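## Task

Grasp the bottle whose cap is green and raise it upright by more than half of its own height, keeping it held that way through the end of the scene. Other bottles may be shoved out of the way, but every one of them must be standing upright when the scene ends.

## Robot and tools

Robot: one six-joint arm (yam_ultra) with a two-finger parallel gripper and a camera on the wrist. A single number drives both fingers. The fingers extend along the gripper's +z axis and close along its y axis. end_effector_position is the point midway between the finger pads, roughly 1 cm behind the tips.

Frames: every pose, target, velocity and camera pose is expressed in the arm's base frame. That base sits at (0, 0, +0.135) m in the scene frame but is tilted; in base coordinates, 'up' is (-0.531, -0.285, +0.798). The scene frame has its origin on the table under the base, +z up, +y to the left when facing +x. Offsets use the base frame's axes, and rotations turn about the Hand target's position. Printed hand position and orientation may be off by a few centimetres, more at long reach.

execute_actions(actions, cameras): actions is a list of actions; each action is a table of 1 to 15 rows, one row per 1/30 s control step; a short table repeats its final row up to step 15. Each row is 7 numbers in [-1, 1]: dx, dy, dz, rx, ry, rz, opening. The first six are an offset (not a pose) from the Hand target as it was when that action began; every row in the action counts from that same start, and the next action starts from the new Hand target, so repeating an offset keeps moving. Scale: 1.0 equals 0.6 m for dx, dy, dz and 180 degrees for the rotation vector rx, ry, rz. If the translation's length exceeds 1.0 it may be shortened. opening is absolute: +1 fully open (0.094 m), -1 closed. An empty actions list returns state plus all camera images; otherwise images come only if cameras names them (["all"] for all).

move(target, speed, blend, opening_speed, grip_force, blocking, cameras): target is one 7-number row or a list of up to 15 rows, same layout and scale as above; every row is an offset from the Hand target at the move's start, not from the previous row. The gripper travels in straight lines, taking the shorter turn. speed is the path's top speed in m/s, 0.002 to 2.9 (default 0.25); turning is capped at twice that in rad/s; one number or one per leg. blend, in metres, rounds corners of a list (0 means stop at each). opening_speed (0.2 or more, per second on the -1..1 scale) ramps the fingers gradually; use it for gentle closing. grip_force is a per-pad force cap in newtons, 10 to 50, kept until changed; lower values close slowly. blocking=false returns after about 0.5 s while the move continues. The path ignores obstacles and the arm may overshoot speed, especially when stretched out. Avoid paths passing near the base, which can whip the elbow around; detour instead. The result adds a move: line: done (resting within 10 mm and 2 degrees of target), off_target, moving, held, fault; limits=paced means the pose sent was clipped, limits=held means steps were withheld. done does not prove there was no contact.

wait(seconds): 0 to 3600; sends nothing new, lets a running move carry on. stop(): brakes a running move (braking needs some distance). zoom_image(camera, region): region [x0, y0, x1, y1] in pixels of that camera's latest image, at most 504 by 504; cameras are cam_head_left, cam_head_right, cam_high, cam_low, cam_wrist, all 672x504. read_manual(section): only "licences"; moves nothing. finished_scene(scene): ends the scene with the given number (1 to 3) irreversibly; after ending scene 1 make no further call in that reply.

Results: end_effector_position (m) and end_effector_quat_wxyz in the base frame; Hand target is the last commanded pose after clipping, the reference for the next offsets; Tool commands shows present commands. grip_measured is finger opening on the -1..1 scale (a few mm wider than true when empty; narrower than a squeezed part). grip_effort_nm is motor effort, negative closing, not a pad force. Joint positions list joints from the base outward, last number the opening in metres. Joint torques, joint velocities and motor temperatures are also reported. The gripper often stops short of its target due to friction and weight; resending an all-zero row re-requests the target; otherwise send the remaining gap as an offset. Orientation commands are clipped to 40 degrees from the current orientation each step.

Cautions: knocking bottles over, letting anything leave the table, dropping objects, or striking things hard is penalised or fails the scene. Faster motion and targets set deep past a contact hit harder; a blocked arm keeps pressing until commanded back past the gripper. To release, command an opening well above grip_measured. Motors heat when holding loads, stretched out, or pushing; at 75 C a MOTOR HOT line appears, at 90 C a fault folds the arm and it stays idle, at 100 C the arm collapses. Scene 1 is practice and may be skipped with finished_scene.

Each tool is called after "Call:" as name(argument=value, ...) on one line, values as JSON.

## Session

Now the green-cap bottle.

Call:
execute_actions(actions=[], cameras=["cam_high"])

Call:
zoom_image(camera="cam_high", region=[240, 110, 440, 310])

Scene clock: 0.00 s.
end_effector_position=(+0.3104, -0.5166, -0.0218) grip_measured=+1.000 grip_effort_nm=n/a end_effector_quat_wxyz=(+0.503, +0.691, +0.436, -0.282)
Joint positions: [-0.858 2.551 1.407 0.721 0.616 0.751 0.094]
Joint velocities: within noise
Joint torques (N m): no reading
Motor temperatures (°C): [26 29 27 24 26 24 28]
Heat: 29 °C.
Hand target: +0.3027, -0.5220, -0.0173; +0.503, +0.694, +0.426, -0.289
Tool commands: gripper/opening=+1.0
Images, in order (width x height): cam_high 672x504.

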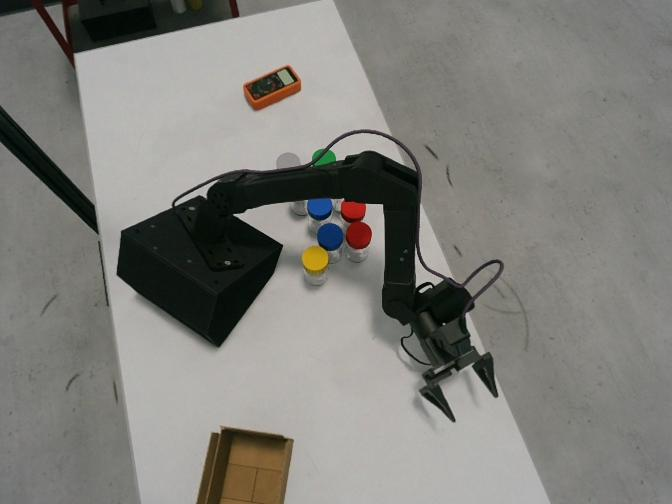

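Scaled by 2.520 from the camera's image (finer frame: 960x720).

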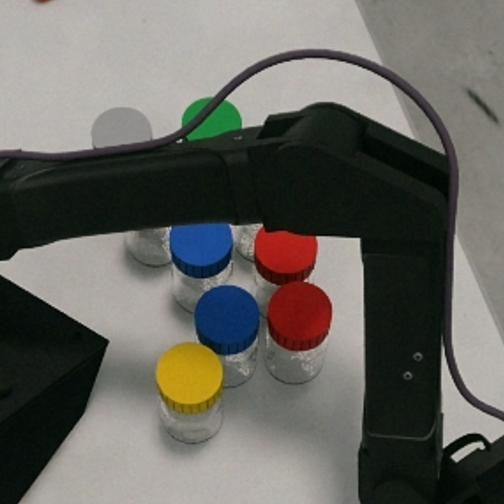

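Call:
move(target=[[-0.0992, 0.2392, 0.355, 0.09, 0.03, 0.1736, 0.5], [-0.0865, 0.645, 0.4665, 0.18, 0.06, 0.347, 0.5], [-0.1225, 0.9148, 0.351, 0.2563, 0.0853, 0.4961, 0.5]], speed=0.45, blend=[0.08, 0.06, 0], cameras=["cam_wrist", "cam_high"])

Call:
zoom_image(camera="cam_high", region=[240, 110, 440, 310])

Scene clock: 64.60 s.
end_effector_position=(+0.2267, +0.0272, +0.1896) grip_measured=+0.502 grip_effort_nm=-0.07 end_effector_quat_wxyz=(+0.203, +0.292, +0.907, +0.227)
Joint positions: [-0.193 0.933 0.965 -1.112 -0.393 0.53 0.071]
Joint torques (N m): [-0.35 -7.19 4.49 0.64 0.01 0.03]
Motor temperatures (°C): [30 40 27 27 27 24 27]
Heat: 40 °C.
Hand target: +0.2291, +0.0268, +0.1933; +0.221, +0.291, +0.902, +0.229
Off the commanded pose: 0.004 m, 2 deg.
move: done
cam_wrist: T_world_to_cam=[[-0.44264, -0.72568, -0.52674, 0.22141], [-0.89637, 0.34227, 0.28172, 0.14513], [-0.02416, 0.59686, -0.80198, 0.26534]] pos_world=[0.23451, -0.04737, 0.28854]
Images, in order (width x height): cam_high 672x504, cam_wrist 672x504.

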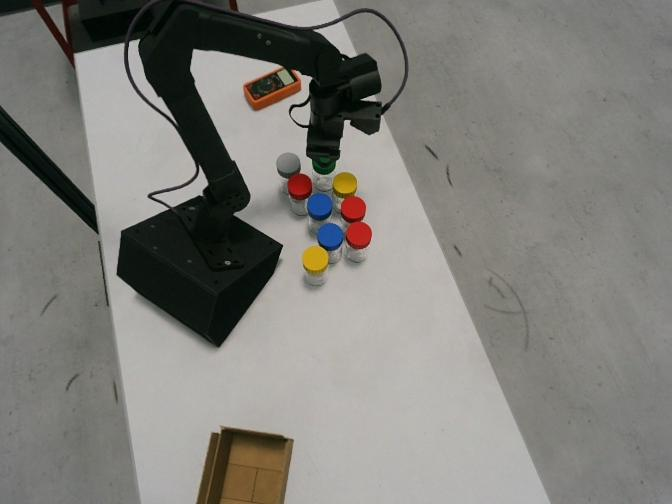

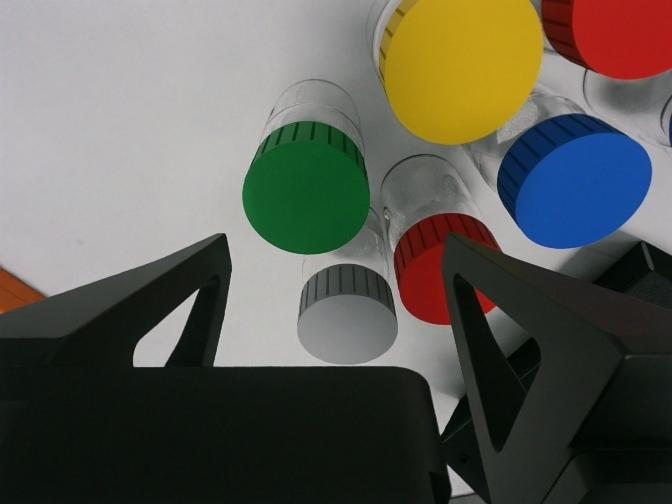

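Scaled by 2.520 from the camera's image (finer frame: 960x720).

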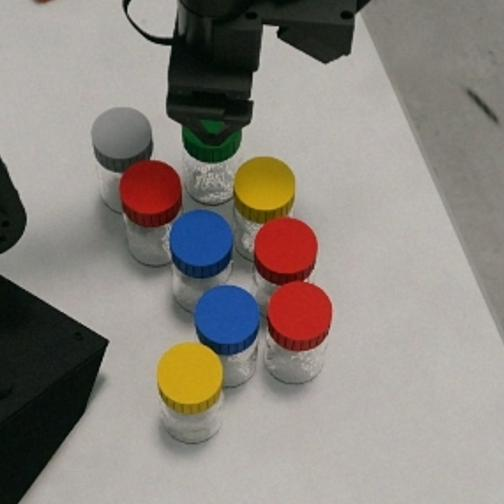

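Call:
move(target=[0.0280, 0.0405, -0.0378, -0.0177, -0.0095, 0.0266, 0.5], speed=0.12, cameras=["cam_wrist"])

Scene clock: 109.73 s.
end_effector_position=(+0.2415, +0.0540, +0.1719) grip_measured=+0.502 grip_effort_nm=-0.07 end_effector_quat_wxyz=(+0.223, +0.239, +0.919, +0.223)
Joint positions: [-0.011 0.932 0.872 -0.942 -0.314 0.589 0.071]
Joint torques (N m): [-0.27 -5.68 4.48 0.7 0.15 0.06]
Motor temperatures (°C): [28 35 27 25 26 24 27]
Heat: 35 °C.
Hand target: +0.2459, +0.0512, +0.1707; +0.232, +0.243, +0.916, +0.217
Off the commanded pose: 0.005 m, 1 deg.
move: done
cam_wrist: T_world_to_cam=[[-0.34523, -0.78584, -0.51309, 0.21543], [-0.93786, 0.26849, 0.21982, 0.17883], [-0.03498, 0.5571, -0.82971, 0.24508]] pos_world=[0.25066, -0.01525, 0.27457]

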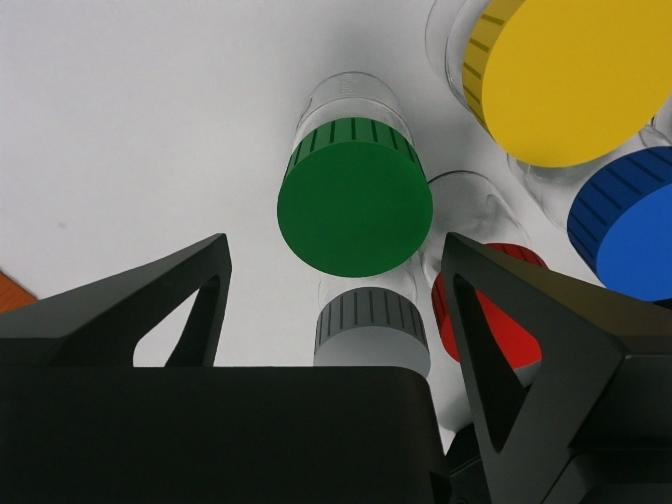

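Call:
move(target=[[0.0015, -0.0120, -0.0033, 0, 0, 0, 0.5], [0.0347, 0.0058, -0.0532, 0, 0, 0, 0.5]], speed=0.06, blend=0.004, cameras=["cam_wrist"])

Scene clock: 159.33 s.
end_effector_position=(+0.2625, +0.0572, +0.1424) grip_measured=+0.502 grip_effort_nm=-0.07 end_effector_quat_wxyz=(+0.227, +0.238, +0.917, +0.224)
Joint positions: [0.01 0.999 0.775 -0.763 -0.302 0.608 0.071]
Joint torques (N m): [-0.38 -5.18 4.04 0.67 0.19 0.06]
Heat: 32 °C.
Hand target: +0.2667, +0.0547, +0.1388; +0.233, +0.243, +0.916, +0.217
Off the commanded pose: 0.006 m, 1 deg.
move: done; blend cut to 0.0038 m at target 1
cam_wrist: T_world_to_cam=[[-0.34027, -0.78604, -0.5161, 0.2092], [-0.93995, 0.26882, 0.21029, 0.20597], [-0.02656, 0.55667, -0.83031, 0.21741]] pos_world=[0.27057, -0.01195, 0.24517]

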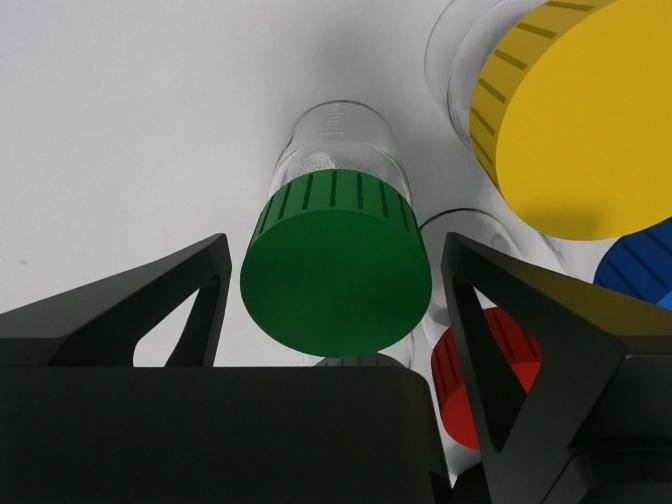

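Call:
move(target=[[0, 0, 0, 0, 0, 0, -0.1], [-0.0797, -0.0428, 0.1197, 0, 0, 0, -0.1]], speed=0.14, opening_speed=0.8, cameras=["cam_wrist", "cam_low", "cam_high"])

Scene clock: 174.13 s.
end_effector_position=(+0.2181, +0.0300, +0.1976) grip_measured=+0.119 grip_effort_nm=-1.01 end_effector_quat_wxyz=(+0.214, +0.249, +0.920, +0.213)
Joint positions: [-0.175 0.907 0.99 -1.158 -0.378 0.451 0.053]
Joint torques (N m): [-1.31 -6.41 8.17 0.26 -0.13 -0.19]
Heat: 32 °C.
Hand target: +0.2189, +0.0290, +0.2107; +0.233, +0.243, +0.916, +0.217
Off the commanded pose: 0.013 m, 2 deg.
move: off_target
cam_wrist: T_world_to_cam=[[-0.37334, -0.7835, -0.49674, 0.20454], [-0.92656, 0.2884, 0.2415, 0.15028], [-0.04596, 0.55042, -0.83362, 0.2823]] pos_world=[0.22858, -0.03847, 0.30064]
Images, in order (width x height): cam_high 672x504, cam_low 672x504, cam_wrist 672x504.

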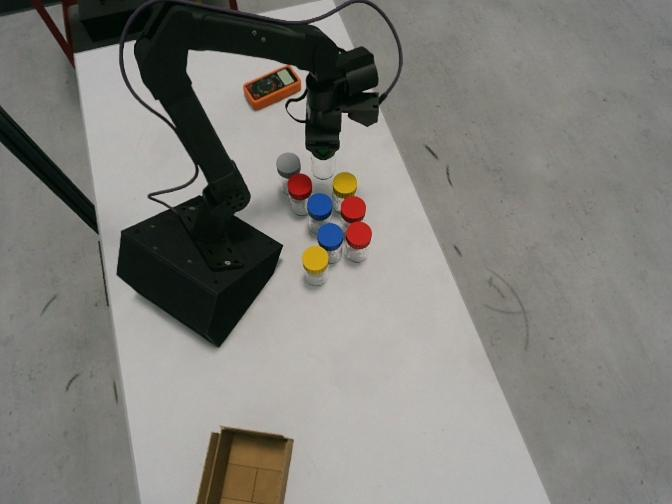

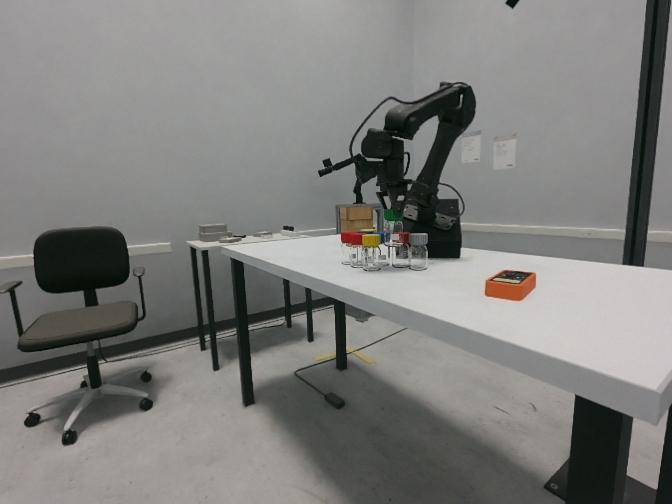

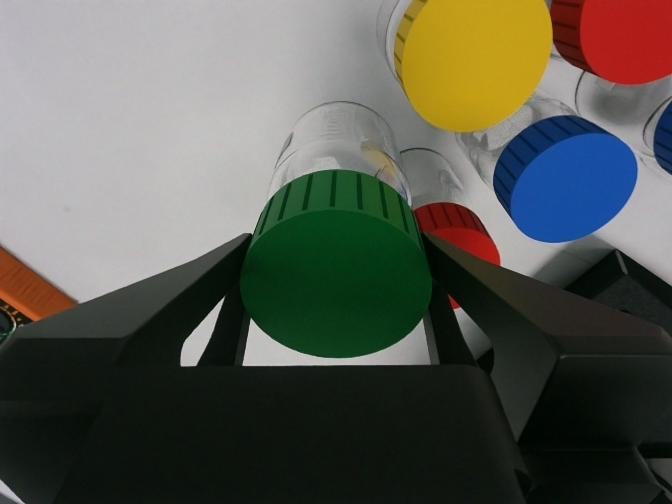

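Call:
finished_scene(scene=3)

The scene is finished: the task was done.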